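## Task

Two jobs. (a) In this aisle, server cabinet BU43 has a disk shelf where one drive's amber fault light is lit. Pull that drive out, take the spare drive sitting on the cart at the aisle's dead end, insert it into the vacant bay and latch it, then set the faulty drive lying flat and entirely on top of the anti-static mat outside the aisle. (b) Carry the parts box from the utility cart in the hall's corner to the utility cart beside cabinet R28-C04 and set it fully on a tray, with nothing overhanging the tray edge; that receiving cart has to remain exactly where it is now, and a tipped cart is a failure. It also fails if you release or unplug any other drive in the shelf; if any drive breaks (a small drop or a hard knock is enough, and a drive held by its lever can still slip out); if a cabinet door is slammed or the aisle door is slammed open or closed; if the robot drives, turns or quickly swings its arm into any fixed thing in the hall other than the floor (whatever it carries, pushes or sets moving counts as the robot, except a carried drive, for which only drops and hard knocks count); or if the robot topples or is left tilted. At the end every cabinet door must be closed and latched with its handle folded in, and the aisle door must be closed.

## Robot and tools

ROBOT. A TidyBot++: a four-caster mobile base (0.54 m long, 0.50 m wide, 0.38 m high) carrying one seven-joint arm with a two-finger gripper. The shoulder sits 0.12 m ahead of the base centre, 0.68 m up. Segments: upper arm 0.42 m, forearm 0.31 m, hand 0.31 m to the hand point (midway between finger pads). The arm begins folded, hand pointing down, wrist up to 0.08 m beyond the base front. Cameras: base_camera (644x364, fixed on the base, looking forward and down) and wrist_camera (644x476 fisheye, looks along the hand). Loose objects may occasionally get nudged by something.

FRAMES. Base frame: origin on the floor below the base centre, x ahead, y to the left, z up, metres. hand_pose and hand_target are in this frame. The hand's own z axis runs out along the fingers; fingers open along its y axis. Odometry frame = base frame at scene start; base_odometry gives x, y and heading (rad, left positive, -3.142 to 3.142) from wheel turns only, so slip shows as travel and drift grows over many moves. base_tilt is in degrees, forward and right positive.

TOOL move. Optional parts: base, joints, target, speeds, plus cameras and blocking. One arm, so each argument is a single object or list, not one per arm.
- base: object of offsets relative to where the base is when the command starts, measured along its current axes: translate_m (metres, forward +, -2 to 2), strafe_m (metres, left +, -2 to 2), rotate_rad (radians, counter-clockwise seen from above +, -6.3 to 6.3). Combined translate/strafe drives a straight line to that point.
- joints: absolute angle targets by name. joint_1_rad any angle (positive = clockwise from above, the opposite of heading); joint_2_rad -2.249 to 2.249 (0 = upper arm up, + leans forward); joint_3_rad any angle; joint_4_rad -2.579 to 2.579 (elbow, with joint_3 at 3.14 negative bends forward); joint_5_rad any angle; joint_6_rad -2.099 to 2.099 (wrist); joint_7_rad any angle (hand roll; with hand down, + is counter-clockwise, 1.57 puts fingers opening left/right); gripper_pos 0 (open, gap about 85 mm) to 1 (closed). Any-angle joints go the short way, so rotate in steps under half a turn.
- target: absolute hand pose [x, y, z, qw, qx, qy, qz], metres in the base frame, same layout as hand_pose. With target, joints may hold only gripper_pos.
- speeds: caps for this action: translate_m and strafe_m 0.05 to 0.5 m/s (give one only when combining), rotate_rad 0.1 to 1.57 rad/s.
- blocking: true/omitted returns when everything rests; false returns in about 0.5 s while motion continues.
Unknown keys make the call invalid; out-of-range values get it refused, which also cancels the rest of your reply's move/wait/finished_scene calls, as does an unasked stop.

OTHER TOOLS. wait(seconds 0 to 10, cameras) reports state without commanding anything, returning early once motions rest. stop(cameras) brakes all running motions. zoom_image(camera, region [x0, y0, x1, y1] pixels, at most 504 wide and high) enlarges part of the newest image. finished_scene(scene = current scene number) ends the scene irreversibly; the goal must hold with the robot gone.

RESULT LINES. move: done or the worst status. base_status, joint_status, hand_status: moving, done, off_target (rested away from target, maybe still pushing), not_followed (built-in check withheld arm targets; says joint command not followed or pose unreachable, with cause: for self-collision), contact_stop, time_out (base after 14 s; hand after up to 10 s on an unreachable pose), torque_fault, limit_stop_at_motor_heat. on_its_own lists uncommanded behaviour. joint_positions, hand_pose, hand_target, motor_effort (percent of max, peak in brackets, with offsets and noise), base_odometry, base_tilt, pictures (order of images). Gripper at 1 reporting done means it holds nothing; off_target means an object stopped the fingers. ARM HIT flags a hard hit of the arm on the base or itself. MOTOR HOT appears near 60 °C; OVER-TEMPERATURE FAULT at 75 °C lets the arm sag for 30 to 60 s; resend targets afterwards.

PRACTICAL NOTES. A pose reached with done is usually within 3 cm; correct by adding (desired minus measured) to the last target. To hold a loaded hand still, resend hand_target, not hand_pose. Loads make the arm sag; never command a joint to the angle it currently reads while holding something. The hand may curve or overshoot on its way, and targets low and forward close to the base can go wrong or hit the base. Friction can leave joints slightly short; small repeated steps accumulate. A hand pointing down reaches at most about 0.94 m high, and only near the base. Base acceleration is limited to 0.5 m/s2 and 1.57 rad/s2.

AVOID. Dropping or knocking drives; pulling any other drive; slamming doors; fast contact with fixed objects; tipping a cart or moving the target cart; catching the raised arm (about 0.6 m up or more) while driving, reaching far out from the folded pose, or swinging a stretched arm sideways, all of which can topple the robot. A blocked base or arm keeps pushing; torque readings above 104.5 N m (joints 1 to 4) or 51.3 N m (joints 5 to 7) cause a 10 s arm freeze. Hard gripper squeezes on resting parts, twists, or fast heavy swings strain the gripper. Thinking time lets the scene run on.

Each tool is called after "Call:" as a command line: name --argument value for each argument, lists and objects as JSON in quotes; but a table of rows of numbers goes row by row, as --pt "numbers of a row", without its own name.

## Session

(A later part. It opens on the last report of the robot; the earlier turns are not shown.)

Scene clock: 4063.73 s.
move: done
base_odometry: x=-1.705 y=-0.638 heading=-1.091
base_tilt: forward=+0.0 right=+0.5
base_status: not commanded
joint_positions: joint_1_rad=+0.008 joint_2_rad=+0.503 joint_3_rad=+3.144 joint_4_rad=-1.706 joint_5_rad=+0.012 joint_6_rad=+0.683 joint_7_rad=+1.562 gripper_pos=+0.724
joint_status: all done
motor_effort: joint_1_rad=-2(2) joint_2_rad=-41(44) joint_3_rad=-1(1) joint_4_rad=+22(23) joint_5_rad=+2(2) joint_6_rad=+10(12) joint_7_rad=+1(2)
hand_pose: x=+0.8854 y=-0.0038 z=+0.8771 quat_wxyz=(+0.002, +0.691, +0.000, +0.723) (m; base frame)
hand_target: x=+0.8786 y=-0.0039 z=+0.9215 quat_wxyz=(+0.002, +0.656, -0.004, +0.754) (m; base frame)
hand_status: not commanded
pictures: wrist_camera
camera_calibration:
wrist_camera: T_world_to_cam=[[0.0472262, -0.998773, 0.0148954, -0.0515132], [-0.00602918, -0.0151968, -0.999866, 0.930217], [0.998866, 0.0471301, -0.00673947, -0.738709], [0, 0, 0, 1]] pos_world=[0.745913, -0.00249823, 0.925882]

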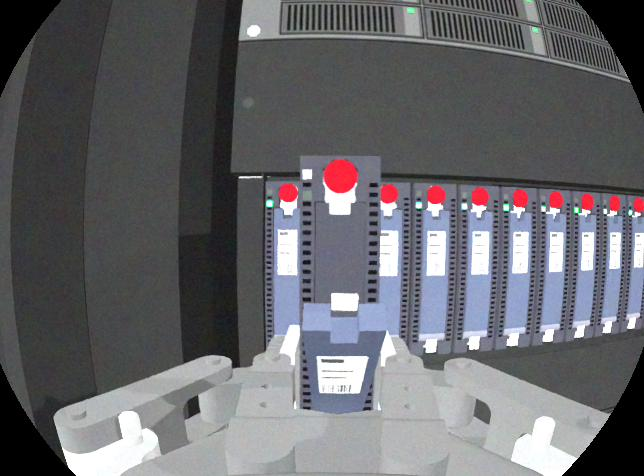

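Call:
move --joints '{"joint_6_rad": 0.61, "gripper_pos": 0.85}' --cameras '[]'

Call:
move --base '{"translate_m": -0.015}' --speeds '{"translate_m": 0.05}' --cameras '["wrist_camera"]'

Scene clock: 4072.57 s.
move: off_target
base_odometry: x=-1.705 y=-0.638 heading=-1.091
base_tilt: forward=-0.1 right=+0.6
base_status: not commanded
joint_positions: joint_1_rad=+0.008 joint_2_rad=+0.488 joint_3_rad=+3.144 joint_4_rad=-1.692 joint_5_rad=+0.012 joint_6_rad=+0.625 joint_7_rad=+1.562 gripper_pos=+0.724
joint_status: gripper_pos off_target (ended at +0.724, target +0.850); the others done
motor_effort: joint_1_rad=+0(3) joint_2_rad=-36(41) joint_3_rad=+1(1) joint_4_rad=+18(22) joint_5_rad=+1(2) joint_6_rad=+7(9) joint_7_rad=+1(1)
hand_pose: x=+0.8854 y=-0.0040 z=+0.8785 quat_wxyz=(+0.002, +0.701, +0.000, +0.713) (m; base frame)
hand_target: x=+0.8816 y=-0.0038 z=+0.8811 quat_wxyz=(+0.001, +0.704, -0.004, +0.710) (m; base frame)
hand_status: not commanded
pictures: none
No camera images: "cameras" was empty.

Scene clock: 4073.30 s.
move: done
base_odometry: x=-1.712 y=-0.624 heading=-1.091
base_tilt: forward=-0.1 right=+0.5
base_status: done
joint_positions: joint_1_rad=+0.008 joint_2_rad=+0.489 joint_3_rad=+3.144 joint_4_rad=-1.691 joint_5_rad=+0.012 joint_6_rad=+0.625 joint_7_rad=+1.562 gripper_pos=+0.724
joint_status: not commanded
motor_effort: joint_1_rad=+0(1) joint_2_rad=-36(41) joint_3_rad=+0(1) joint_4_rad=+20(21) joint_5_rad=+1(1) joint_6_rad=+7(9) joint_7_rad=+0(1)
hand_pose: x=+0.8858 y=-0.0040 z=+0.8782 quat_wxyz=(+0.002, +0.702, +0.000, +0.713) (m; base frame)
hand_target: x=+0.8816 y=-0.0038 z=+0.8811 quat_wxyz=(+0.001, +0.704, -0.004, +0.710) (m; base frame)
hand_status: not commanded
pictures: wrist_camera
camera_calibration:
wrist_camera: T_world_to_cam=[[0.0470449, -0.9988, 0.0136174, -0.0503497], [-0.0352617, -0.0152846, -0.999261, 0.956652], [0.99827, 0.04653, -0.0359385, -0.712859], [0, 0, 0, 1]] pos_world=[0.747728, -0.0024979, 0.931012]

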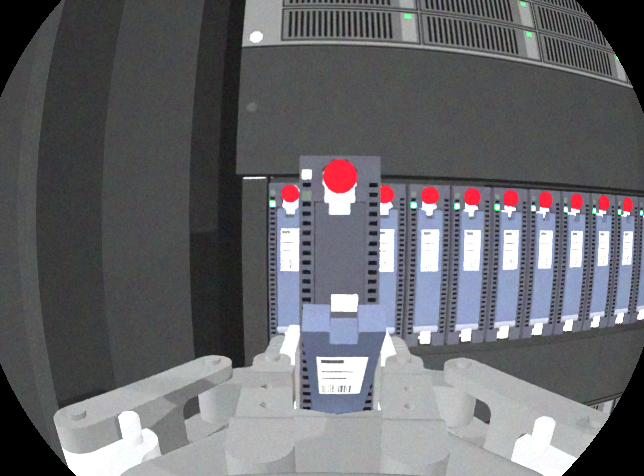

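Call:
move --joints '{"gripper_pos": 1.0}' --cameras '[]'

Call:
move --base '{"translate_m": -0.025}' --speeds '{"translate_m": 0.05}' --cameras '["wrist_camera"]'

Scene clock: 4081.00 s.
move: off_target
base_odometry: x=-1.712 y=-0.624 heading=-1.091
base_tilt: forward=+0.0 right=+0.5
base_status: not commanded
joint_positions: joint_1_rad=+0.008 joint_2_rad=+0.489 joint_3_rad=+3.144 joint_4_rad=-1.691 joint_5_rad=+0.012 joint_6_rad=+0.625 joint_7_rad=+1.562 gripper_pos=+0.724
joint_status: gripper_pos off_target (ended at +0.724, target +1.000)
motor_effort: joint_1_rad=+0(1) joint_2_rad=-36(36) joint_3_rad=+0(0) joint_4_rad=+19(20) joint_5_rad=+1(1) joint_6_rad=+7(7) joint_7_rad=+1(1)
hand_pose: x=+0.8858 y=-0.0040 z=+0.8782 quat_wxyz=(+0.002, +0.702, +0.000, +0.713) (m; base frame)
hand_target: x=+0.8816 y=-0.0038 z=+0.8811 quat_wxyz=(+0.001, +0.704, -0.004, +0.710) (m; base frame)
hand_status: not commanded
pictures: none
No camera images: "cameras" was empty.

Scene clock: 4081.93 s.
move: done
base_odometry: x=-1.724 y=-0.602 heading=-1.091
base_tilt: forward=-0.1 right=+0.5
base_status: done
joint_positions: joint_1_rad=+0.008 joint_2_rad=+0.489 joint_3_rad=+3.144 joint_4_rad=-1.691 joint_5_rad=+0.012 joint_6_rad=+0.625 joint_7_rad=+1.562 gripper_pos=+0.724
joint_status: not commanded
motor_effort: joint_1_rad=+0(1) joint_2_rad=-38(40) joint_3_rad=+0(1) joint_4_rad=+20(22) joint_5_rad=+1(2) joint_6_rad=+8(9) joint_7_rad=+0(1)
hand_pose: x=+0.8857 y=-0.0040 z=+0.8782 quat_wxyz=(+0.002, +0.702, +0.000, +0.713) (m; base frame)
hand_target: x=+0.8816 y=-0.0038 z=+0.8811 quat_wxyz=(+0.001, +0.704, -0.004, +0.710) (m; base frame)
hand_status: not commanded
pictures: wrist_camera
camera_calibration:
wrist_camera: T_world_to_cam=[[0.0470461, -0.9988, 0.0136127, -0.0503462], [-0.0353617, -0.0152845, -0.999258, 0.956724], [0.998267, 0.0465299, -0.0360384, -0.712763], [0, 0, 0, 1]] pos_world=[0.747728, -0.0024979, 0.931012]

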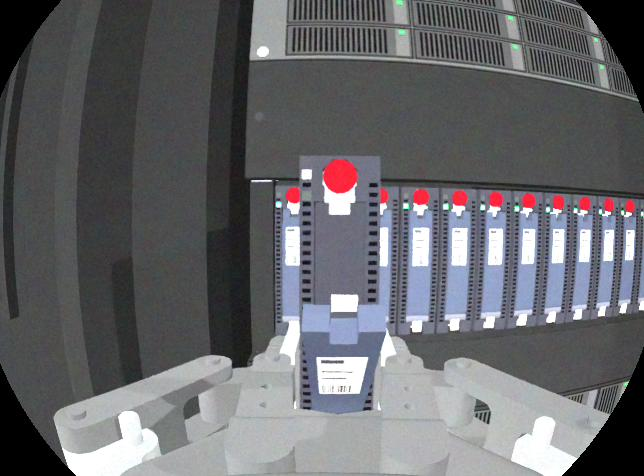

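Call:
move --base '{"translate_m": -0.025}' --speeds '{"translate_m": 0.05}' --cameras '[]'

Call:
move --base '{"translate_m": -0.04}' --speeds '{"translate_m": 0.05}' --cameras '["wrist_camera"]'

Scene clock: 4089.80 s.
move: done
base_odometry: x=-1.735 y=-0.580 heading=-1.091
base_tilt: forward=-0.1 right=+0.5
base_status: done
joint_positions: joint_1_rad=+0.008 joint_2_rad=+0.488 joint_3_rad=+3.144 joint_4_rad=-1.693 joint_5_rad=+0.012 joint_6_rad=+0.625 joint_7_rad=+1.562 gripper_pos=+0.724
joint_status: not commanded
motor_effort: joint_1_rad=+0(2) joint_2_rad=-38(41) joint_3_rad=+0(1) joint_4_rad=+19(22) joint_5_rad=+1(1) joint_6_rad=+8(9) joint_7_rad=+1(1)
hand_pose: x=+0.8853 y=-0.0040 z=+0.8777 quat_wxyz=(+0.002, +0.702, +0.000, +0.712) (m; base frame)
hand_target: x=+0.8816 y=-0.0038 z=+0.8811 quat_wxyz=(+0.001, +0.704, -0.004, +0.710) (m; base frame)
hand_status: not commanded
pictures: none
No camera images: "cameras" was empty.

Scene clock: 4091.07 s.
move: done
base_odometry: x=-1.754 y=-0.544 heading=-1.091
base_tilt: forward=+0.0 right=+0.5
base_status: done
joint_positions: joint_1_rad=+0.008 joint_2_rad=+0.551 joint_3_rad=+3.144 joint_4_rad=-1.739 joint_5_rad=+0.012 joint_6_rad=+0.574 joint_7_rad=+1.562 gripper_pos=+0.724
joint_status: not commanded
motor_effort: joint_1_rad=+0(1) joint_2_rad=-49(53) joint_3_rad=+0(1) joint_4_rad=+27(30) joint_5_rad=+1(1) joint_6_rad=+16(17) joint_7_rad=+0(1)
hand_pose: x=+0.8838 y=-0.0042 z=+0.7881 quat_wxyz=(+0.002, +0.757, -0.001, +0.654) (m; base frame)
hand_target: x=+0.8816 y=-0.0038 z=+0.8811 quat_wxyz=(+0.001, +0.704, -0.004, +0.710) (m; base frame)
hand_status: not commanded
pictures: wrist_camera
camera_calibration:
wrist_camera: T_world_to_cam=[[0.0479058, -0.99884, 0.00480562, -0.0430553], [-0.195287, -0.0140843, -0.980645, 0.993246], [0.979575, 0.0460401, -0.195736, -0.571724], [0, 0, 0, 1]] pos_world=[0.756078, -0.00269391, 0.862322]

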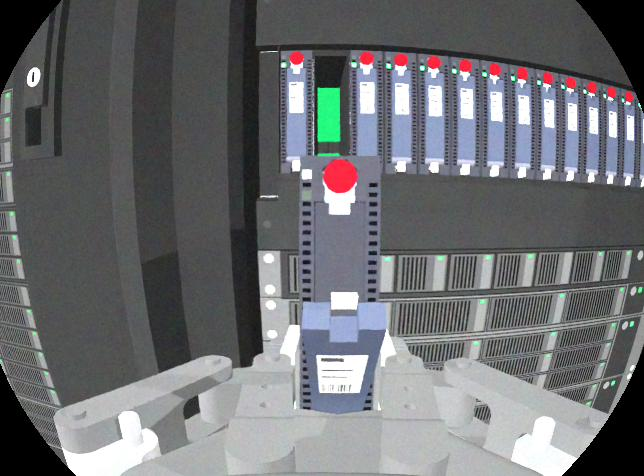

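Call:
move --base '{"translate_m": -0.08}' --speeds '{"translate_m": 0.1}' --cameras '[]'

Call:
move --joints '{"joint_2_rad": 0.2, "joint_4_rad": -1.9, "joint_6_rad": 0.68}' --cameras '["wrist_camera", "base_camera"]'

Scene clock: 4156.97 s.
move: done
base_odometry: x=-1.791 y=-0.473 heading=-1.091
base_tilt: forward=+0.0 right=+0.5
base_status: done
joint_positions: joint_1_rad=+0.008 joint_2_rad=+0.551 joint_3_rad=+3.144 joint_4_rad=-1.739 joint_5_rad=+0.012 joint_6_rad=+0.574 joint_7_rad=+1.562 gripper_pos=+0.724
joint_status: not commanded
motor_effort: joint_1_rad=+0(1) joint_2_rad=-49(52) joint_3_rad=+0(1) joint_4_rad=+27(28) joint_5_rad=+1(1) joint_6_rad=+16(16) joint_7_rad=+0(1)
hand_pose: x=+0.8838 y=-0.0042 z=+0.7881 quat_wxyz=(+0.002, +0.757, -0.001, +0.654) (m; base frame)
hand_target: x=+0.8816 y=-0.0038 z=+0.8811 quat_wxyz=(+0.001, +0.704, -0.004, +0.710) (m; base frame)
hand_status: not commanded
pictures: none
No camera images: "cameras" was empty.

Scene clock: 4158.67 s.
move: off_target
base_odometry: x=-1.791 y=-0.473 heading=-1.091
base_tilt: forward=-0.1 right=+0.5
base_status: not commanded
joint_positions: joint_1_rad=+0.008 joint_2_rad=+0.270 joint_3_rad=+3.144 joint_4_rad=-1.927 joint_5_rad=+0.012 joint_6_rad=+0.575 joint_7_rad=+1.562 gripper_pos=+0.724
joint_status: joint_2_rad off_target (ended at +0.270, target +0.200); joint_6_rad off_target (ended at +0.575, target +0.680); the others done
motor_effort: joint_1_rad=+0(1) joint_2_rad=-39(52) joint_3_rad=+0(1) joint_4_rad=+28(29) joint_5_rad=+1(1) joint_6_rad=+16(17) joint_7_rad=+0(1)
hand_pose: x=+0.7968 y=-0.0035 z=+0.8869 quat_wxyz=(+0.002, +0.725, -0.001, +0.689) (m; base frame)
hand_target: x=+0.7817 y=-0.0031 z=+0.9822 quat_wxyz=(+0.002, +0.652, -0.004, +0.758) (m; base frame)
hand_status: not commanded
pictures: base_camera, wrist_camera
camera_calibration:
wrist_camera: T_world_to_cam=[[0.0470656, -0.998847, 0.00948492, -0.0421832], [-0.102762, -0.0142867, -0.994603, 1.01175], [0.993592, 0.0458369, -0.103316, -0.560372], [0, 0, 0, 1]] pos_world=[0.662735, -0.00199431, 0.948791]

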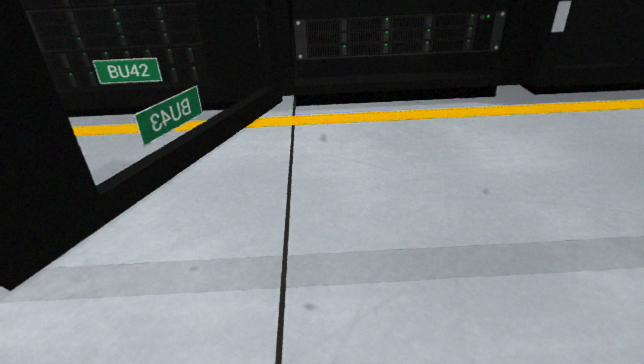

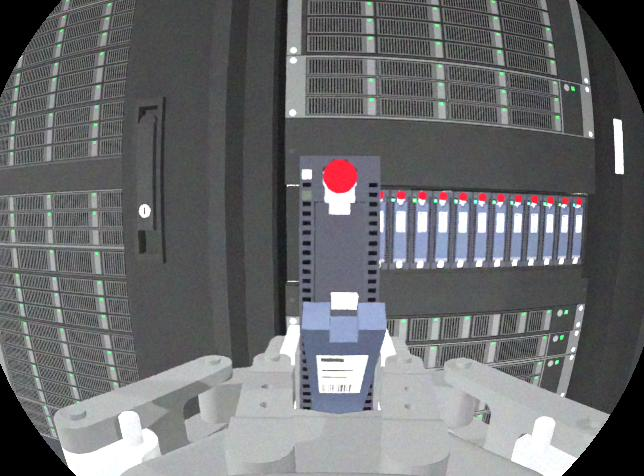

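Call:
move --joints '{"joint_2_rad": -0.39, "joint_4_rad": -2.26, "joint_6_rad": 0.48}' --cameras '["wrist_camera"]'

Scene clock: 4170.53 s.
move: off_target
base_odometry: x=-1.791 y=-0.473 heading=-1.091
base_tilt: forward=-0.1 right=+0.5
base_status: not commanded
joint_positions: joint_1_rad=+0.008 joint_2_rad=-0.327 joint_3_rad=+3.144 joint_4_rad=-2.290 joint_5_rad=+0.012 joint_6_rad=+0.468 joint_7_rad=+1.562 gripper_pos=+0.724
joint_status: joint_2_rad off_target (ended at -0.327, target -0.390); the others done
motor_effort: joint_1_rad=-1(1) joint_2_rad=-17(42) joint_3_rad=+1(1) joint_4_rad=+31(32) joint_5_rad=+1(1) joint_6_rad=+16(17) joint_7_rad=+0(0)
hand_pose: x=+0.5848 y=-0.0020 z=+0.9839 quat_wxyz=(+0.002, +0.680, -0.001, +0.733) (m; base frame)
hand_target: x=+0.5656 y=-0.0015 z=+1.0343 quat_wxyz=(+0.002, +0.640, -0.003, +0.768) (m; base frame)
hand_status: not commanded
pictures: wrist_camera
camera_calibration:
wrist_camera: T_world_to_cam=[[0.0442633, -0.998897, 0.0156701, -0.0361551], [0.024938, -0.0145758, -0.999583, 1.01675], [0.998709, 0.0446357, 0.0242653, -0.468264], [0, 0, 0, 1]] pos_world=[0.443904, -0.000393988, 1.02825]

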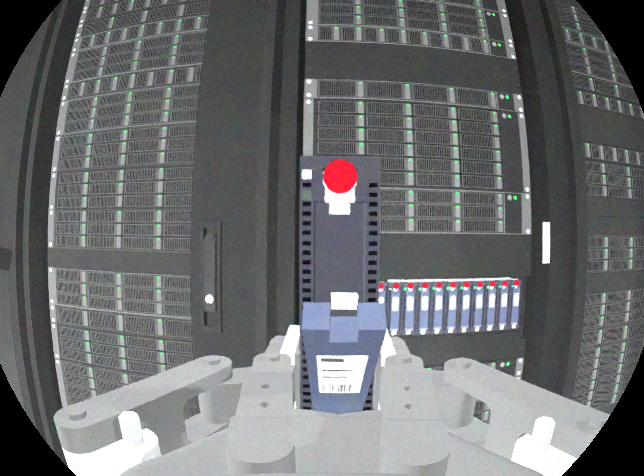

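Call:
move --base '{"rotate_rad": -1.57}' --speeds '{"rotate_rad": 0.4}' --cameras '["wrist_camera", "base_camera"]'

Scene clock: 4185.13 s.
move: done
base_odometry: x=-1.791 y=-0.473 heading=-2.661
base_tilt: forward=-0.1 right=+0.5
base_status: done
joint_positions: joint_1_rad=+0.009 joint_2_rad=-0.327 joint_3_rad=+3.143 joint_4_rad=-2.290 joint_5_rad=+0.012 joint_6_rad=+0.468 joint_7_rad=+1.562 gripper_pos=+0.724
joint_status: not commanded
motor_effort: joint_1_rad=+0(3) joint_2_rad=-17(18) joint_3_rad=+1(4) joint_4_rad=+31(31) joint_5_rad=+1(2) joint_6_rad=+16(16) joint_7_rad=+0(1)
hand_pose: x=+0.5848 y=-0.0015 z=+0.9838 quat_wxyz=(+0.002, +0.680, -0.001, +0.733) (m; base frame)
hand_target: x=+0.5656 y=-0.0015 z=+1.0343 quat_wxyz=(+0.002, +0.640, -0.003, +0.768) (m; base frame)
hand_status: not commanded
pictures: base_camera, wrist_camera
camera_calibration:
wrist_camera: T_world_to_cam=[[0.045147, -0.998848, 0.0162837, -0.0366798], [0.0246794, -0.0151802, -0.99958, 1.01677], [0.998675, 0.0455299, 0.0239657, -0.46796], [0, 0, 0, 1]] pos_world=[0.443903, 0.000103377, 1.02815]

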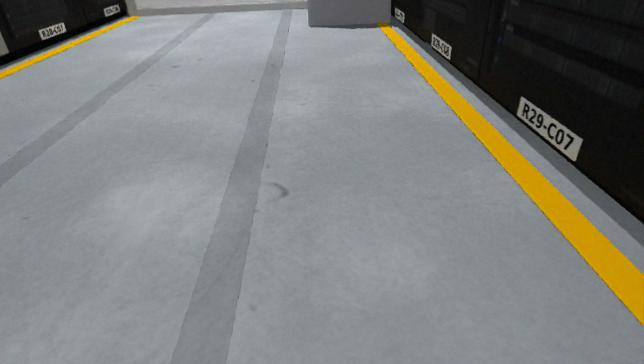

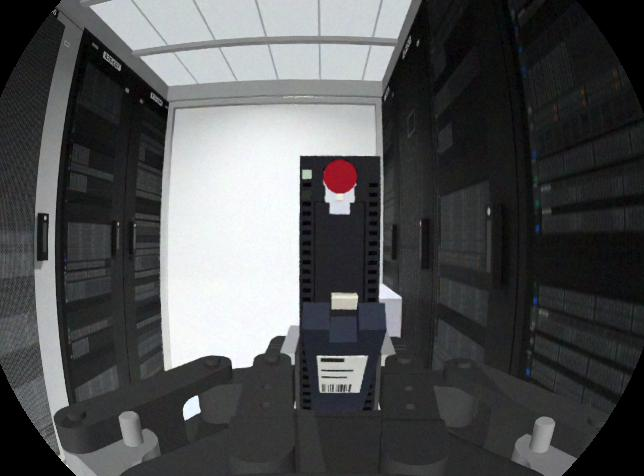

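Call:
zoom_image --camera "base_camera" --region '[344, 0, 644, 364]'

Scaled by 1.385.

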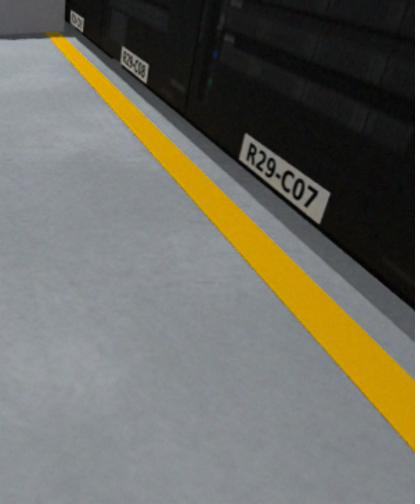

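Call:
move --base '{"translate_m": 1.1}' --speeds '{"translate_m": 0.25}' --cameras '["wrist_camera", "base_camera"]'

Scene clock: 4224.67 s.
move: done
base_odometry: x=-2.766 y=-0.982 heading=-2.661
base_tilt: forward=-0.1 right=+0.5
base_status: done
joint_positions: joint_1_rad=+0.009 joint_2_rad=-0.334 joint_3_rad=+3.143 joint_4_rad=-2.291 joint_5_rad=+0.012 joint_6_rad=+0.466 joint_7_rad=+1.562 gripper_pos=+0.724
joint_status: not commanded
motor_effort: joint_1_rad=+0(1) joint_2_rad=-17(20) joint_3_rad=+1(2) joint_4_rad=+30(31) joint_5_rad=+1(1) joint_6_rad=+16(16) joint_7_rad=+0(1)
hand_pose: x=+0.5825 y=-0.0014 z=+0.9857 quat_wxyz=(+0.002, +0.678, -0.001, +0.735) (m; base frame)
hand_target: x=+0.5656 y=-0.0015 z=+1.0343 quat_wxyz=(+0.002, +0.640, -0.003, +0.768) (m; base frame)
hand_status: not commanded
pictures: base_camera, wrist_camera
camera_calibration:
wrist_camera: T_world_to_cam=[[0.0450882, -0.998847, 0.0164561, -0.0367417], [0.0284867, -0.0151806, -0.999479, 1.01644], [0.998577, 0.0455335, 0.0277694, -0.469381], [0, 0, 0, 1]] pos_world=[0.441415, 0.000103372, 1.02955]

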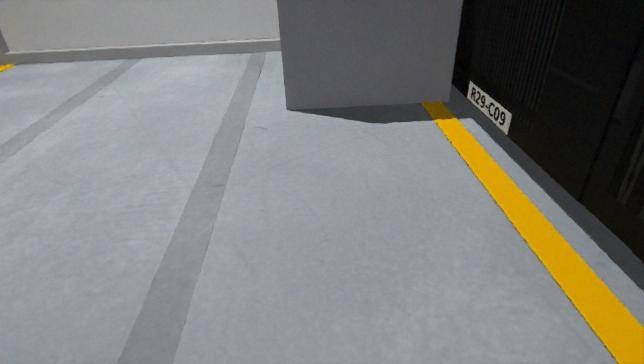

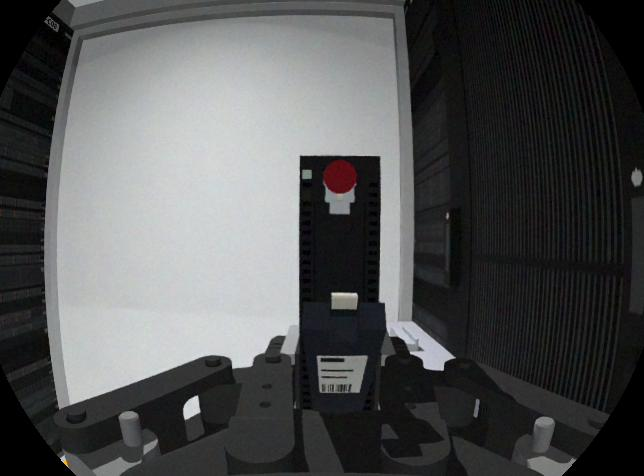

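Call:
move --joints '{"joint_6_rad": -0.1, "joint_4_rad": -2.1}' --cameras '["wrist_camera"]'

Scene clock: 4244.50 s.
move: off_target
base_odometry: x=-2.766 y=-0.982 heading=-2.661
base_tilt: forward=-0.1 right=+0.5
base_status: not commanded
joint_positions: joint_1_rad=+0.009 joint_2_rad=-0.334 joint_3_rad=+3.143 joint_4_rad=-2.168 joint_5_rad=+0.012 joint_6_rad=-0.104 joint_7_rad=+1.562 gripper_pos=+0.724
joint_status: joint_4_rad off_target (ended at -2.168, target -2.100); the others done
motor_effort: joint_1_rad=+0(1) joint_2_rad=-17(18) joint_3_rad=+1(1) joint_4_rad=+31(33) joint_5_rad=+1(1) joint_6_rad=+15(17) joint_7_rad=+0(1)
hand_pose: x=+0.5751 y=-0.0035 z=+0.8860 quat_wxyz=(+0.004, +0.824, -0.003, +0.566) (m; base frame)
hand_target: x=+0.5728 y=-0.0009 z=+0.9536 quat_wxyz=(+0.001, +0.786, -0.003, +0.618) (m; base frame)
hand_status: not commanded
pictures: wrist_camera
camera_calibration:
wrist_camera: T_world_to_cam=[[0.0409939, -0.999146, -0.00515611, -0.0152314], [-0.40604, -0.0119438, -0.913777, 1.09091], [0.912936, 0.0395529, -0.406182, -0.0254718], [0, 0, 0, 1]] pos_world=[0.46683, -0.00118137, 0.986422]

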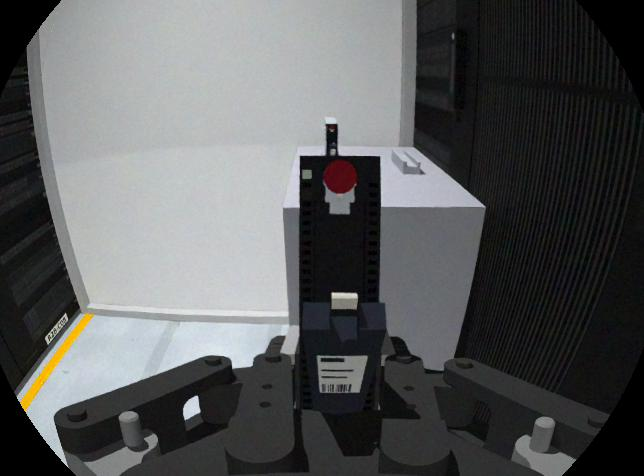

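Call:
zoom_image --camera "wrist_camera" --region '[270, 100, 490, 220]'

Scaled by 2.291.

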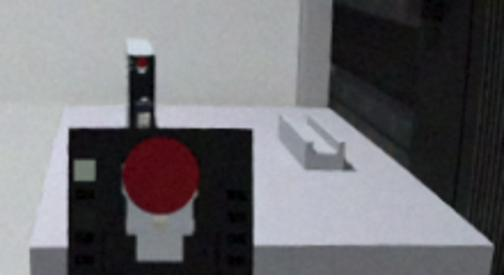

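Call:
move --joints '{"joint_4_rad": -1.98, "joint_6_rad": -0.02}' --base '{"strafe_m": -0.07, "translate_m": 0.35}' --speeds '{"translate_m": 0.15}' --cameras '["wrist_camera", "base_camera"]'

Scene clock: 4330.67 s.
move: off_target
base_odometry: x=-3.109 y=-1.082 heading=-2.661
base_tilt: forward=-0.1 right=+0.6
base_status: done
joint_positions: joint_1_rad=+0.009 joint_2_rad=-0.337 joint_3_rad=+3.143 joint_4_rad=-2.034 joint_5_rad=+0.012 joint_6_rad=-0.104 joint_7_rad=+1.562 gripper_pos=+0.724
joint_status: joint_4_rad off_target (ended at -2.034, target -1.980); the others done
motor_effort: joint_1_rad=+0(1) joint_2_rad=-17(21) joint_3_rad=+1(1) joint_4_rad=+32(34) joint_5_rad=+1(1) joint_6_rad=+16(18) joint_7_rad=+0(0)
hand_pose: x=+0.5948 y=-0.0037 z=+0.9685 quat_wxyz=(+0.004, +0.783, -0.003, +0.621) (m; base frame)
hand_target: x=+0.5844 y=-0.0010 z=+1.0527 quat_wxyz=(+0.001, +0.721, -0.003, +0.693) (m; base frame)
hand_status: not commanded
pictures: base_camera, wrist_camera
camera_calibration:
wrist_camera: T_world_to_cam=[[0.041252, -0.999147, 0.00176086, -0.0226816], [-0.277279, -0.0131412, -0.9607, 1.14321], [0.959904, 0.0391425, -0.277584, -0.162346], [0, 0, 0, 1]] pos_world=[0.473761, -0.00128447, 1.05326]

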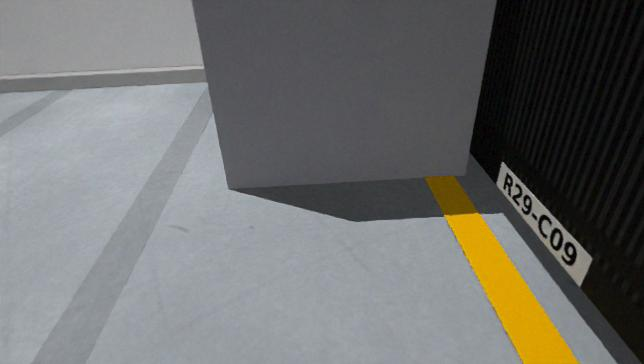

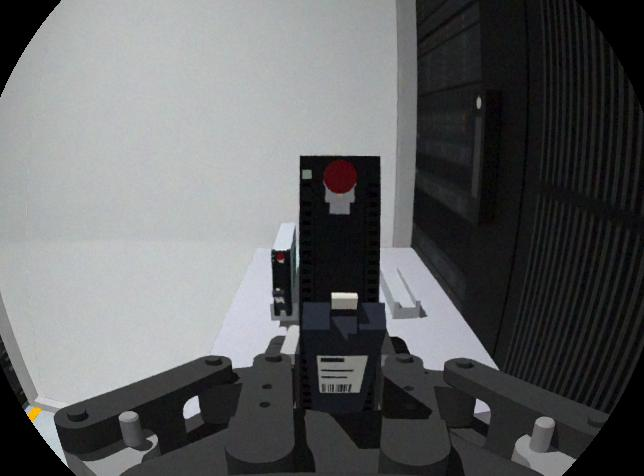

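Call:
zoom_image --camera "wrist_camera" --region '[240, 200, 460, 340]'

Scaled by 2.291.

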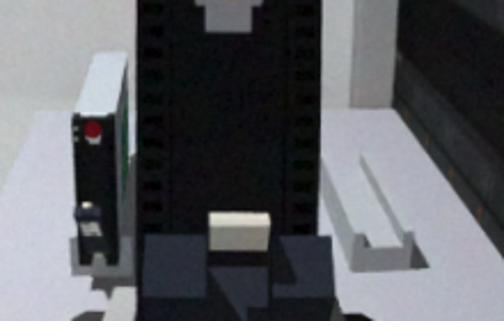

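Call:
move --base '{"strafe_m": 0.035}' --speeds '{"strafe_m": 0.05}' --cameras '[]'

Call:
move --base '{"rotate_rad": 0.025}' --speeds '{"rotate_rad": 0.1}' --cameras '["wrist_camera", "base_camera"]'

Scene clock: 4424.30 s.
move: done
base_odometry: x=-3.093 y=-1.113 heading=-2.661
base_tilt: forward=-0.1 right=+0.5
base_status: done
joint_positions: joint_1_rad=+0.009 joint_2_rad=-0.337 joint_3_rad=+3.142 joint_4_rad=-2.034 joint_5_rad=+0.012 joint_6_rad=-0.104 joint_7_rad=+1.562 gripper_pos=+0.724
joint_status: not commanded
motor_effort: joint_1_rad=+0(2) joint_2_rad=-18(19) joint_3_rad=+1(4) joint_4_rad=+32(33) joint_5_rad=+1(1) joint_6_rad=+16(16) joint_7_rad=+0(0)
hand_pose: x=+0.5948 y=-0.0035 z=+0.9685 quat_wxyz=(+0.004, +0.783, -0.003, +0.621) (m; base frame)
hand_target: x=+0.5844 y=-0.0010 z=+1.0527 quat_wxyz=(+0.001, +0.721, -0.003, +0.693) (m; base frame)
hand_status: not commanded
pictures: none
No camera images: "cameras" was empty.

Scene clock: 4424.93 s.
move: done
base_odometry: x=-3.093 y=-1.113 heading=-2.637
base_tilt: forward=-0.1 right=+0.5
base_status: done
joint_positions: joint_1_rad=+0.008 joint_2_rad=-0.337 joint_3_rad=+3.142 joint_4_rad=-2.034 joint_5_rad=+0.012 joint_6_rad=-0.104 joint_7_rad=+1.562 gripper_pos=+0.724
joint_status: not commanded
motor_effort: joint_1_rad=-1(3) joint_2_rad=-18(19) joint_3_rad=+0(3) joint_4_rad=+32(33) joint_5_rad=+1(1) joint_6_rad=+15(16) joint_7_rad=+0(0)
hand_pose: x=+0.5948 y=-0.0032 z=+0.9685 quat_wxyz=(+0.004, +0.783, -0.003, +0.621) (m; base frame)
hand_target: x=+0.5844 y=-0.0010 z=+1.0527 quat_wxyz=(+0.001, +0.721, -0.003, +0.693) (m; base frame)
hand_status: not commanded
pictures: base_camera, wrist_camera
camera_calibration:
wrist_camera: T_world_to_cam=[[0.0422561, -0.999105, 0.00199718, -0.0230089], [-0.277271, -0.0136473, -0.960695, 1.14321], [0.959862, 0.0400415, -0.277599, -0.162325], [0, 0, 0, 1]] pos_world=[0.473761, -0.000886823, 1.05326]

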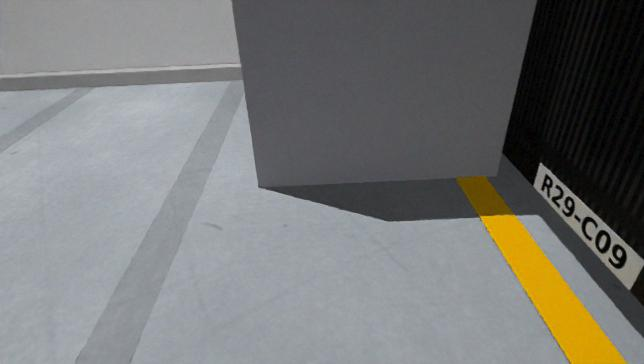

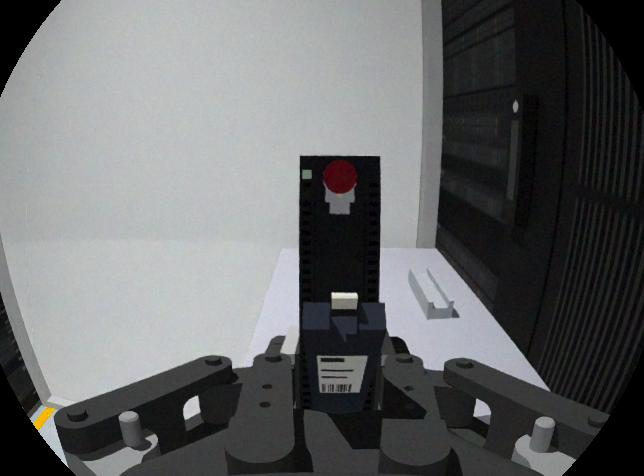

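Call:
zoom_image --camera "wrist_camera" --region '[380, 250, 480, 330]'

Scaled by 5.040.

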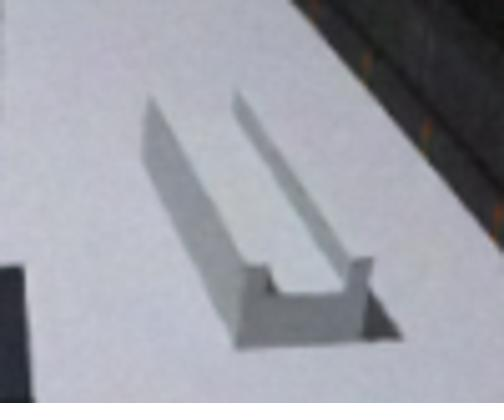

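Call:
move --joints '{"joint_2_rad": -0.39, "joint_4_rad": -2.26, "joint_6_rad": 0.48}' --base '{"translate_m": -0.05}' --speeds '{"translate_m": 0.1}' --cameras '[]'

Call:
move --joints '{"joint_7_rad": 2.3}' --cameras '[]'

Call:
move --joints '{"joint_7_rad": 3.14, "joint_1_rad": 0.2}' --cameras '["wrist_camera"]'

Scene clock: 4518.30 s.
move: off_target
base_odometry: x=-3.049 y=-1.089 heading=-2.637
base_tilt: forward=-0.1 right=+0.5
base_status: done
joint_positions: joint_1_rad=+0.008 joint_2_rad=-0.339 joint_3_rad=+3.142 joint_4_rad=-2.291 joint_5_rad=+0.012 joint_6_rad=+0.348 joint_7_rad=+1.562 gripper_pos=+0.724
joint_status: joint_2_rad off_target (ended at -0.339, target -0.390); joint_6_rad off_target (ended at +0.348, target +0.480); the others done
motor_effort: joint_1_rad=+0(1) joint_2_rad=-17(23) joint_3_rad=+1(1) joint_4_rad=+31(33) joint_5_rad=+1(1) joint_6_rad=+16(17) joint_7_rad=+0(0)
hand_pose: x=+0.5820 y=-0.0014 z=+0.9509 quat_wxyz=(+0.002, +0.719, -0.001, +0.695) (m; base frame)
hand_target: x=+0.5656 y=-0.0015 z=+1.0343 quat_wxyz=(+0.002, +0.640, -0.003, +0.768) (m; base frame)
hand_status: not commanded
pictures: none
No camera images: "cameras" was empty.

Scene clock: 4519.73 s.
move: done
base_odometry: x=-3.049 y=-1.089 heading=-2.637
base_tilt: forward=-0.2 right=+0.5
base_status: not commanded
joint_positions: joint_1_rad=+0.008 joint_2_rad=-0.339 joint_3_rad=+3.142 joint_4_rad=-2.291 joint_5_rad=+0.012 joint_6_rad=+0.350 joint_7_rad=+2.265 gripper_pos=+0.724
joint_status: all done
motor_effort: joint_1_rad=-1(1) joint_2_rad=-16(17) joint_3_rad=+1(1) joint_4_rad=+31(31) joint_5_rad=+0(1) joint_6_rad=+16(16) joint_7_rad=+0(1)
hand_pose: x=+0.5820 y=-0.0013 z=+0.9515 quat_wxyz=(+0.242, +0.675, +0.247, +0.652) (m; base frame)
hand_target: x=+0.5656 y=-0.0015 z=+1.0343 quat_wxyz=(+0.275, +0.599, +0.225, +0.717) (m; base frame)
hand_status: not commanded
pictures: none
No camera images: "cameras" was empty.

Scene clock: 4521.37 s.
move: done
base_odometry: x=-3.049 y=-1.089 heading=-2.637
base_tilt: forward=-0.1 right=+0.5
base_status: not commanded
joint_positions: joint_1_rad=+0.189 joint_2_rad=-0.339 joint_3_rad=+3.142 joint_4_rad=-2.291 joint_5_rad=+0.012 joint_6_rad=+0.350 joint_7_rad=+3.099 gripper_pos=+0.724
joint_status: all done
motor_effort: joint_1_rad=-1(2) joint_2_rad=-16(17) joint_3_rad=+1(2) joint_4_rad=+31(31) joint_5_rad=+0(1) joint_6_rad=+16(16) joint_7_rad=+0(2)
hand_pose: x=+0.5743 y=-0.0846 z=+0.9517 quat_wxyz=(+0.528, +0.560, +0.450, +0.453) (m; base frame)
hand_target: x=+0.5571 y=-0.0871 z=+1.0343 quat_wxyz=(+0.593, +0.497, +0.404, +0.488) (m; base frame)
hand_status: not commanded
pictures: wrist_camera
camera_calibration:
wrist_camera: T_world_to_cam=[[0.0764423, -0.0356436, 0.996437, -0.987996], [-0.234569, -0.971955, -0.0167728, 0.116278], [0.969089, -0.232451, -0.0826593, -0.357923], [0, 0, 0, 1]] pos_world=[0.44966, -0.00539791, 0.95684]

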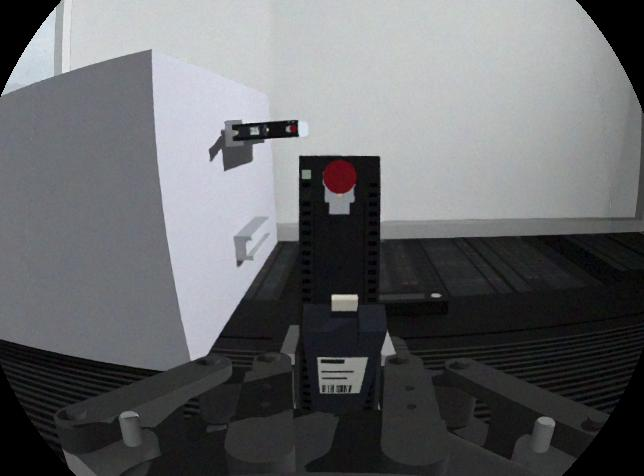

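Call:
move --joints '{"joint_2_rad": 0.1, "joint_4_rad": -2.03, "joint_6_rad": 0.72}' --cameras '["wrist_camera"]'

Scene clock: 4538.60 s.
move: off_target
base_odometry: x=-3.049 y=-1.089 heading=-2.637
base_tilt: forward=-0.1 right=+0.6
base_status: not commanded
joint_positions: joint_1_rad=+0.189 joint_2_rad=+0.149 joint_3_rad=+3.142 joint_4_rad=-2.096 joint_5_rad=+0.012 joint_6_rad=+0.590 joint_7_rad=+3.101 gripper_pos=+0.724
joint_status: joint_2_rad off_target (ended at +0.149, target +0.100); joint_4_rad off_target (ended at -2.096, target -2.030); joint_6_rad off_target (ended at +0.590, target +0.720)
motor_effort: joint_1_rad=+0(2) joint_2_rad=-34(36) joint_3_rad=+0(1) joint_4_rad=+28(31) joint_5_rad=+0(1) joint_6_rad=+16(18) joint_7_rad=+0(1)
hand_pose: x=+0.7269 y=-0.1130 z=+0.8753 quat_wxyz=(+0.513, +0.573, +0.462, +0.441) (m; base frame)
hand_target: x=+0.7227 y=-0.1209 z=+0.9835 quat_wxyz=(+0.589, +0.503, +0.409, +0.483) (m; base frame)
hand_status: not commanded
pictures: wrist_camera
camera_calibration:
wrist_camera: T_world_to_cam=[[0.128395, -0.0442117, 0.990737, -0.958256], [-0.232731, -0.972451, -0.0132349, 0.118722], [0.964029, -0.228876, -0.135147, -0.46874], [0, 0, 0, 1]] pos_world=[0.602544, -0.0341985, 0.887603]

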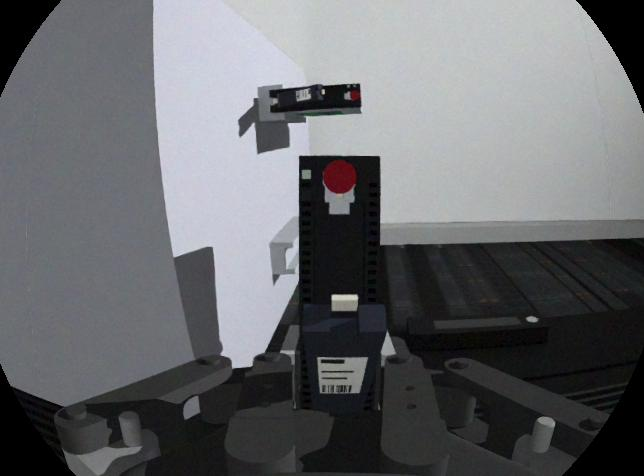

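Call:
move --joints '{"joint_2_rad": 0.45, "joint_4_rad": -1.92, "joint_6_rad": 1.05}' --cameras '["wrist_camera"]'

Scene clock: 4569.03 s.
move: off_target
base_odometry: x=-3.049 y=-1.089 heading=-2.637
base_tilt: forward=-0.1 right=+0.5
base_status: not commanded
joint_positions: joint_1_rad=+0.189 joint_2_rad=+0.514 joint_3_rad=+3.142 joint_4_rad=-1.981 joint_5_rad=+0.012 joint_6_rad=+0.920 joint_7_rad=+3.101 gripper_pos=+0.724
joint_status: joint_2_rad off_target (ended at +0.514, target +0.450); joint_4_rad off_target (ended at -1.981, target -1.920); joint_6_rad off_target (ended at +0.920, target +1.050)
motor_effort: joint_1_rad=+0(1) joint_2_rad=-44(48) joint_3_rad=-1(1) joint_4_rad=+24(29) joint_5_rad=+0(1) joint_6_rad=+16(18) joint_7_rad=-1(1)
hand_pose: x=+0.8148 y=-0.1289 z=+0.7962 quat_wxyz=(+0.534, +0.551, +0.445, +0.461) (m; base frame)
hand_target: x=+0.8089 y=-0.1387 z=+0.9126 quat_wxyz=(+0.611, +0.476, +0.386, +0.501) (m; base frame)
hand_status: not commanded
pictures: wrist_camera
camera_calibration:
wrist_camera: T_world_to_cam=[[0.0490353, -0.0312651, 0.998308, -0.831642], [-0.228586, -0.973333, -0.0192551, 0.124021], [0.972288, -0.227255, -0.0548745, -0.638142], [0, 0, 0, 1]] pos_world=[0.689587, -0.050309, 0.797605]

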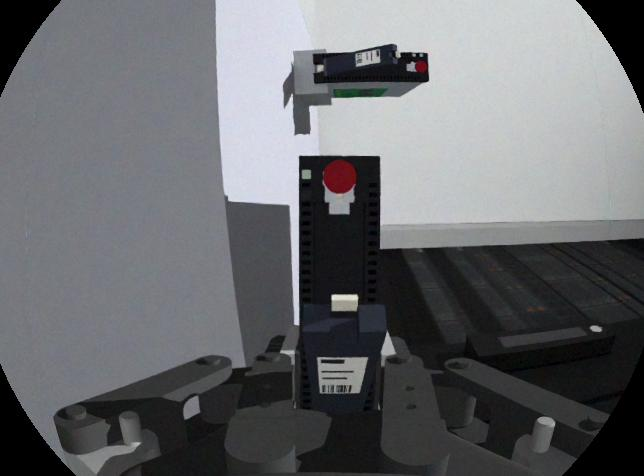

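Call:
move --base '{"translate_m": -0.016}' --speeds '{"translate_m": 0.05}' --cameras '[]'

Call:
move --joints '{"joint_2_rad": 0.481, "joint_4_rad": -1.935, "joint_6_rad": 1.096}' --cameras '["wrist_camera"]'

Scene clock: 4617.00 s.
move: done
base_odometry: x=-3.035 y=-1.081 heading=-2.637
base_tilt: forward=-0.1 right=+0.5
base_status: done
joint_positions: joint_1_rad=+0.189 joint_2_rad=+0.514 joint_3_rad=+3.142 joint_4_rad=-1.979 joint_5_rad=+0.012 joint_6_rad=+0.922 joint_7_rad=+3.101 gripper_pos=+0.724
joint_status: not commanded
motor_effort: joint_1_rad=+0(2) joint_2_rad=-45(48) joint_3_rad=-1(1) joint_4_rad=+24(25) joint_5_rad=+1(1) joint_6_rad=+16(17) joint_7_rad=-1(1)
hand_pose: x=+0.8152 y=-0.1289 z=+0.7975 quat_wxyz=(+0.535, +0.550, +0.444, +0.462) (m; base frame)
hand_target: x=+0.8089 y=-0.1387 z=+0.9126 quat_wxyz=(+0.611, +0.476, +0.386, +0.501) (m; base frame)
hand_status: not commanded
pictures: none
No camera images: "cameras" was empty.

Scene clock: 4617.67 s.
move: off_target
base_odometry: x=-3.035 y=-1.081 heading=-2.637
base_tilt: forward=-0.1 right=+0.5
base_status: not commanded
joint_positions: joint_1_rad=+0.189 joint_2_rad=+0.532 joint_3_rad=+3.142 joint_4_rad=-1.979 joint_5_rad=+0.012 joint_6_rad=+0.971 joint_7_rad=+3.101 gripper_pos=+0.724
joint_status: joint_2_rad off_target (ended at +0.532, target +0.481); joint_4_rad off_target (ended at -1.979, target -1.935); joint_6_rad off_target (ended at +0.971, target +1.096)
motor_effort: joint_1_rad=+0(1) joint_2_rad=-45(46) joint_3_rad=-1(1) joint_4_rad=+24(25) joint_5_rad=+1(1) joint_6_rad=+16(17) joint_7_rad=-1(1)
hand_pose: x=+0.8170 y=-0.1292 z=+0.8002 quat_wxyz=(+0.543, +0.542, +0.437, +0.469) (m; base frame)
hand_target: x=+0.8100 y=-0.1390 z=+0.8969 quat_wxyz=(+0.611, +0.476, +0.386, +0.501) (m; base frame)
hand_status: not commanded
pictures: wrist_camera
camera_calibration:
wrist_camera: T_world_to_cam=[[0.0152499, -0.0252192, 0.999566, -0.808351], [-0.227569, -0.973534, -0.0210905, 0.124892], [0.973643, -0.227148, -0.0205854, -0.668784], [0, 0, 0, 1]] pos_world=[0.691906, -0.0507127, 0.796867]

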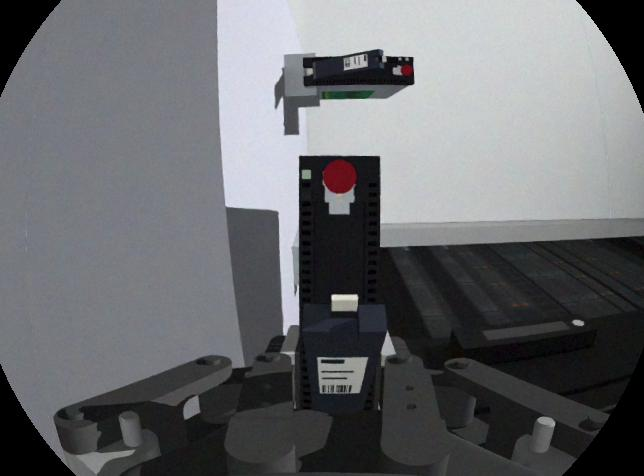

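Call:
move --joints '{"joint_2_rad": 0.505, "joint_4_rad": -1.975, "joint_6_rad": 1.07}' --cameras '["wrist_camera"]'

Scene clock: 4623.47 s.
move: off_target
base_odometry: x=-3.035 y=-1.081 heading=-2.637
base_tilt: forward=-0.1 right=+0.5
base_status: not commanded
joint_positions: joint_1_rad=+0.189 joint_2_rad=+0.551 joint_3_rad=+3.142 joint_4_rad=-2.002 joint_5_rad=+0.012 joint_6_rad=+0.974 joint_7_rad=+3.103 gripper_pos=+0.724
joint_status: joint_2_rad off_target (ended at +0.551, target +0.505); joint_6_rad off_target (ended at +0.974, target +1.070); the others done
motor_effort: joint_1_rad=-1(1) joint_2_rad=-44(46) joint_3_rad=-1(1) joint_4_rad=+22(24) joint_5_rad=+0(1) joint_6_rad=+15(17) joint_7_rad=-1(1)
hand_pose: x=+0.8133 y=-0.1284 z=+0.7762 quat_wxyz=(+0.533, +0.552, +0.446, +0.460) (m; base frame)
hand_target: x=+0.8091 y=-0.1388 z=+0.8519 quat_wxyz=(+0.589, +0.503, +0.408, +0.483) (m; base frame)
hand_status: not commanded
pictures: wrist_camera
camera_calibration:
wrist_camera: T_world_to_cam=[[0.0539251, -0.031436, 0.99805, -0.815369], [-0.228289, -0.973421, -0.0183257, 0.122761], [0.972099, -0.226855, -0.0596683, -0.633775], [0, 0, 0, 1]] pos_world=[0.688086, -0.0499096, 0.778213]

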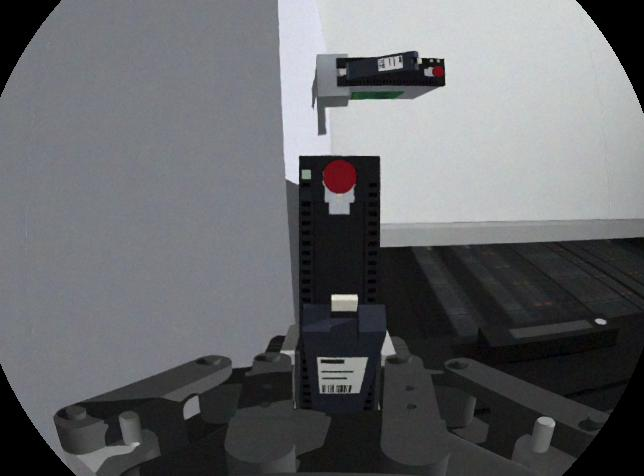

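Call:
move --joints '{"joint_2_rad": 0.518, "joint_4_rad": -1.985, "joint_6_rad": 1.075}' --cameras '["wrist_camera"]'

Scene clock: 4634.27 s.
move: off_target
base_odometry: x=-3.035 y=-1.081 heading=-2.637
base_tilt: forward=-0.1 right=+0.5
base_status: not commanded
joint_positions: joint_1_rad=+0.189 joint_2_rad=+0.553 joint_3_rad=+3.142 joint_4_rad=-2.003 joint_5_rad=+0.012 joint_6_rad=+0.977 joint_7_rad=+3.103 gripper_pos=+0.724
joint_status: joint_6_rad off_target (ended at +0.977, target +1.075); the others done
motor_effort: joint_1_rad=-1(1) joint_2_rad=-43(44) joint_3_rad=-1(1) joint_4_rad=+22(22) joint_5_rad=+0(1) joint_6_rad=+14(16) joint_7_rad=-1(1)
hand_pose: x=+0.8133 y=-0.1284 z=+0.7758 quat_wxyz=(+0.533, +0.552, +0.446, +0.460) (m; base frame)
hand_target: x=+0.8090 y=-0.1388 z=+0.8393 quat_wxyz=(+0.584, +0.508, +0.413, +0.479) (m; base frame)
hand_status: not commanded
pictures: wrist_camera
camera_calibration:
wrist_camera: T_world_to_cam=[[0.0528574, -0.0311893, 0.998115, -0.814178], [-0.228269, -0.973426, -0.0183293, 0.122763], [0.972162, -0.22687, -0.0585723, -0.6348], [0, 0, 0, 1]] pos_world=[0.688187, -0.0499097, 0.777712]

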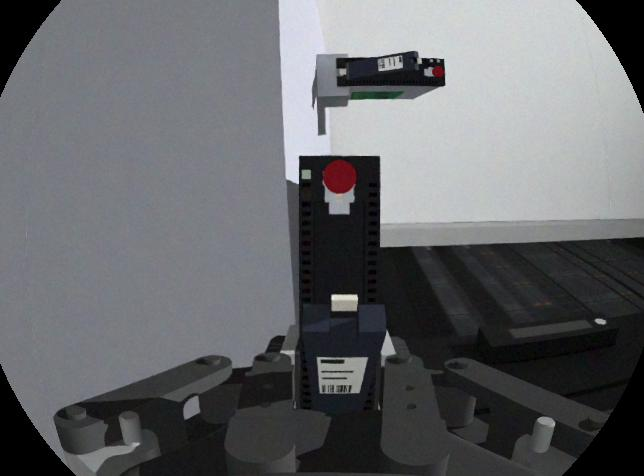

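Call:
move --joints '{"joint_2_rad": 0.53, "joint_4_rad": -1.995, "joint_6_rad": 1.08}' --cameras '[]'

Call:
move --joints '{"joint_2_rad": 0.542, "joint_4_rad": -2.005, "joint_6_rad": 1.085}' --cameras '["wrist_camera"]'

Scene clock: 4643.10 s.
move: off_target
base_odometry: x=-3.035 y=-1.081 heading=-2.637
base_tilt: forward=+0.0 right=+0.6
base_status: not commanded
joint_positions: joint_1_rad=+0.189 joint_2_rad=+0.556 joint_3_rad=+3.142 joint_4_rad=-2.004 joint_5_rad=+0.012 joint_6_rad=+0.984 joint_7_rad=+3.103 gripper_pos=+0.724
joint_status: joint_6_rad off_target (ended at +0.984, target +1.080); the others done
motor_effort: joint_1_rad=+0(1) joint_2_rad=-42(44) joint_3_rad=-1(1) joint_4_rad=+20(22) joint_5_rad=+1(1) joint_6_rad=+13(14) joint_7_rad=-1(1)
hand_pose: x=+0.8133 y=-0.1284 z=+0.7752 quat_wxyz=(+0.534, +0.551, +0.446, +0.461) (m; base frame)
hand_target: x=+0.8085 y=-0.1387 z=+0.8274 quat_wxyz=(+0.580, +0.513, +0.417, +0.476) (m; base frame)
hand_status: not commanded
pictures: none
No camera images: "cameras" was empty.

Scene clock: 4643.63 s.
move: done
base_odometry: x=-3.035 y=-1.081 heading=-2.637
base_tilt: forward=-0.1 right=+0.5
base_status: not commanded
joint_positions: joint_1_rad=+0.189 joint_2_rad=+0.560 joint_3_rad=+3.142 joint_4_rad=-2.006 joint_5_rad=+0.012 joint_6_rad=+0.994 joint_7_rad=+3.103 gripper_pos=+0.724
joint_status: all done
motor_effort: joint_1_rad=-1(1) joint_2_rad=-40(42) joint_3_rad=-1(1) joint_4_rad=+19(21) joint_5_rad=+1(1) joint_6_rad=+12(13) joint_7_rad=-1(1)
hand_pose: x=+0.8132 y=-0.1284 z=+0.7744 quat_wxyz=(+0.535, +0.550, +0.445, +0.462) (m; base frame)
hand_target: x=+0.8078 y=-0.1385 z=+0.8157 quat_wxyz=(+0.576, +0.518, +0.421, +0.472) (m; base frame)
hand_status: not commanded
pictures: wrist_camera
camera_calibration:
wrist_camera: T_world_to_cam=[[0.0467156, -0.0297874, 0.998464, -0.807741], [-0.22807, -0.973472, -0.018371, 0.122566], [0.972523, -0.226861, -0.0522699, -0.639884], [0, 0, 0, 1]] pos_world=[0.68799, -0.0499105, 0.775305]

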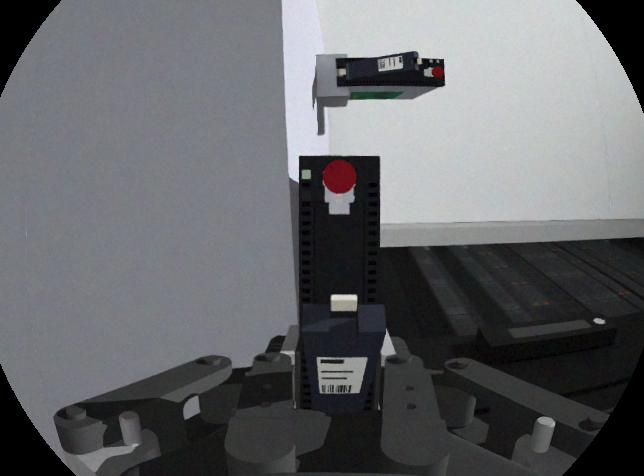

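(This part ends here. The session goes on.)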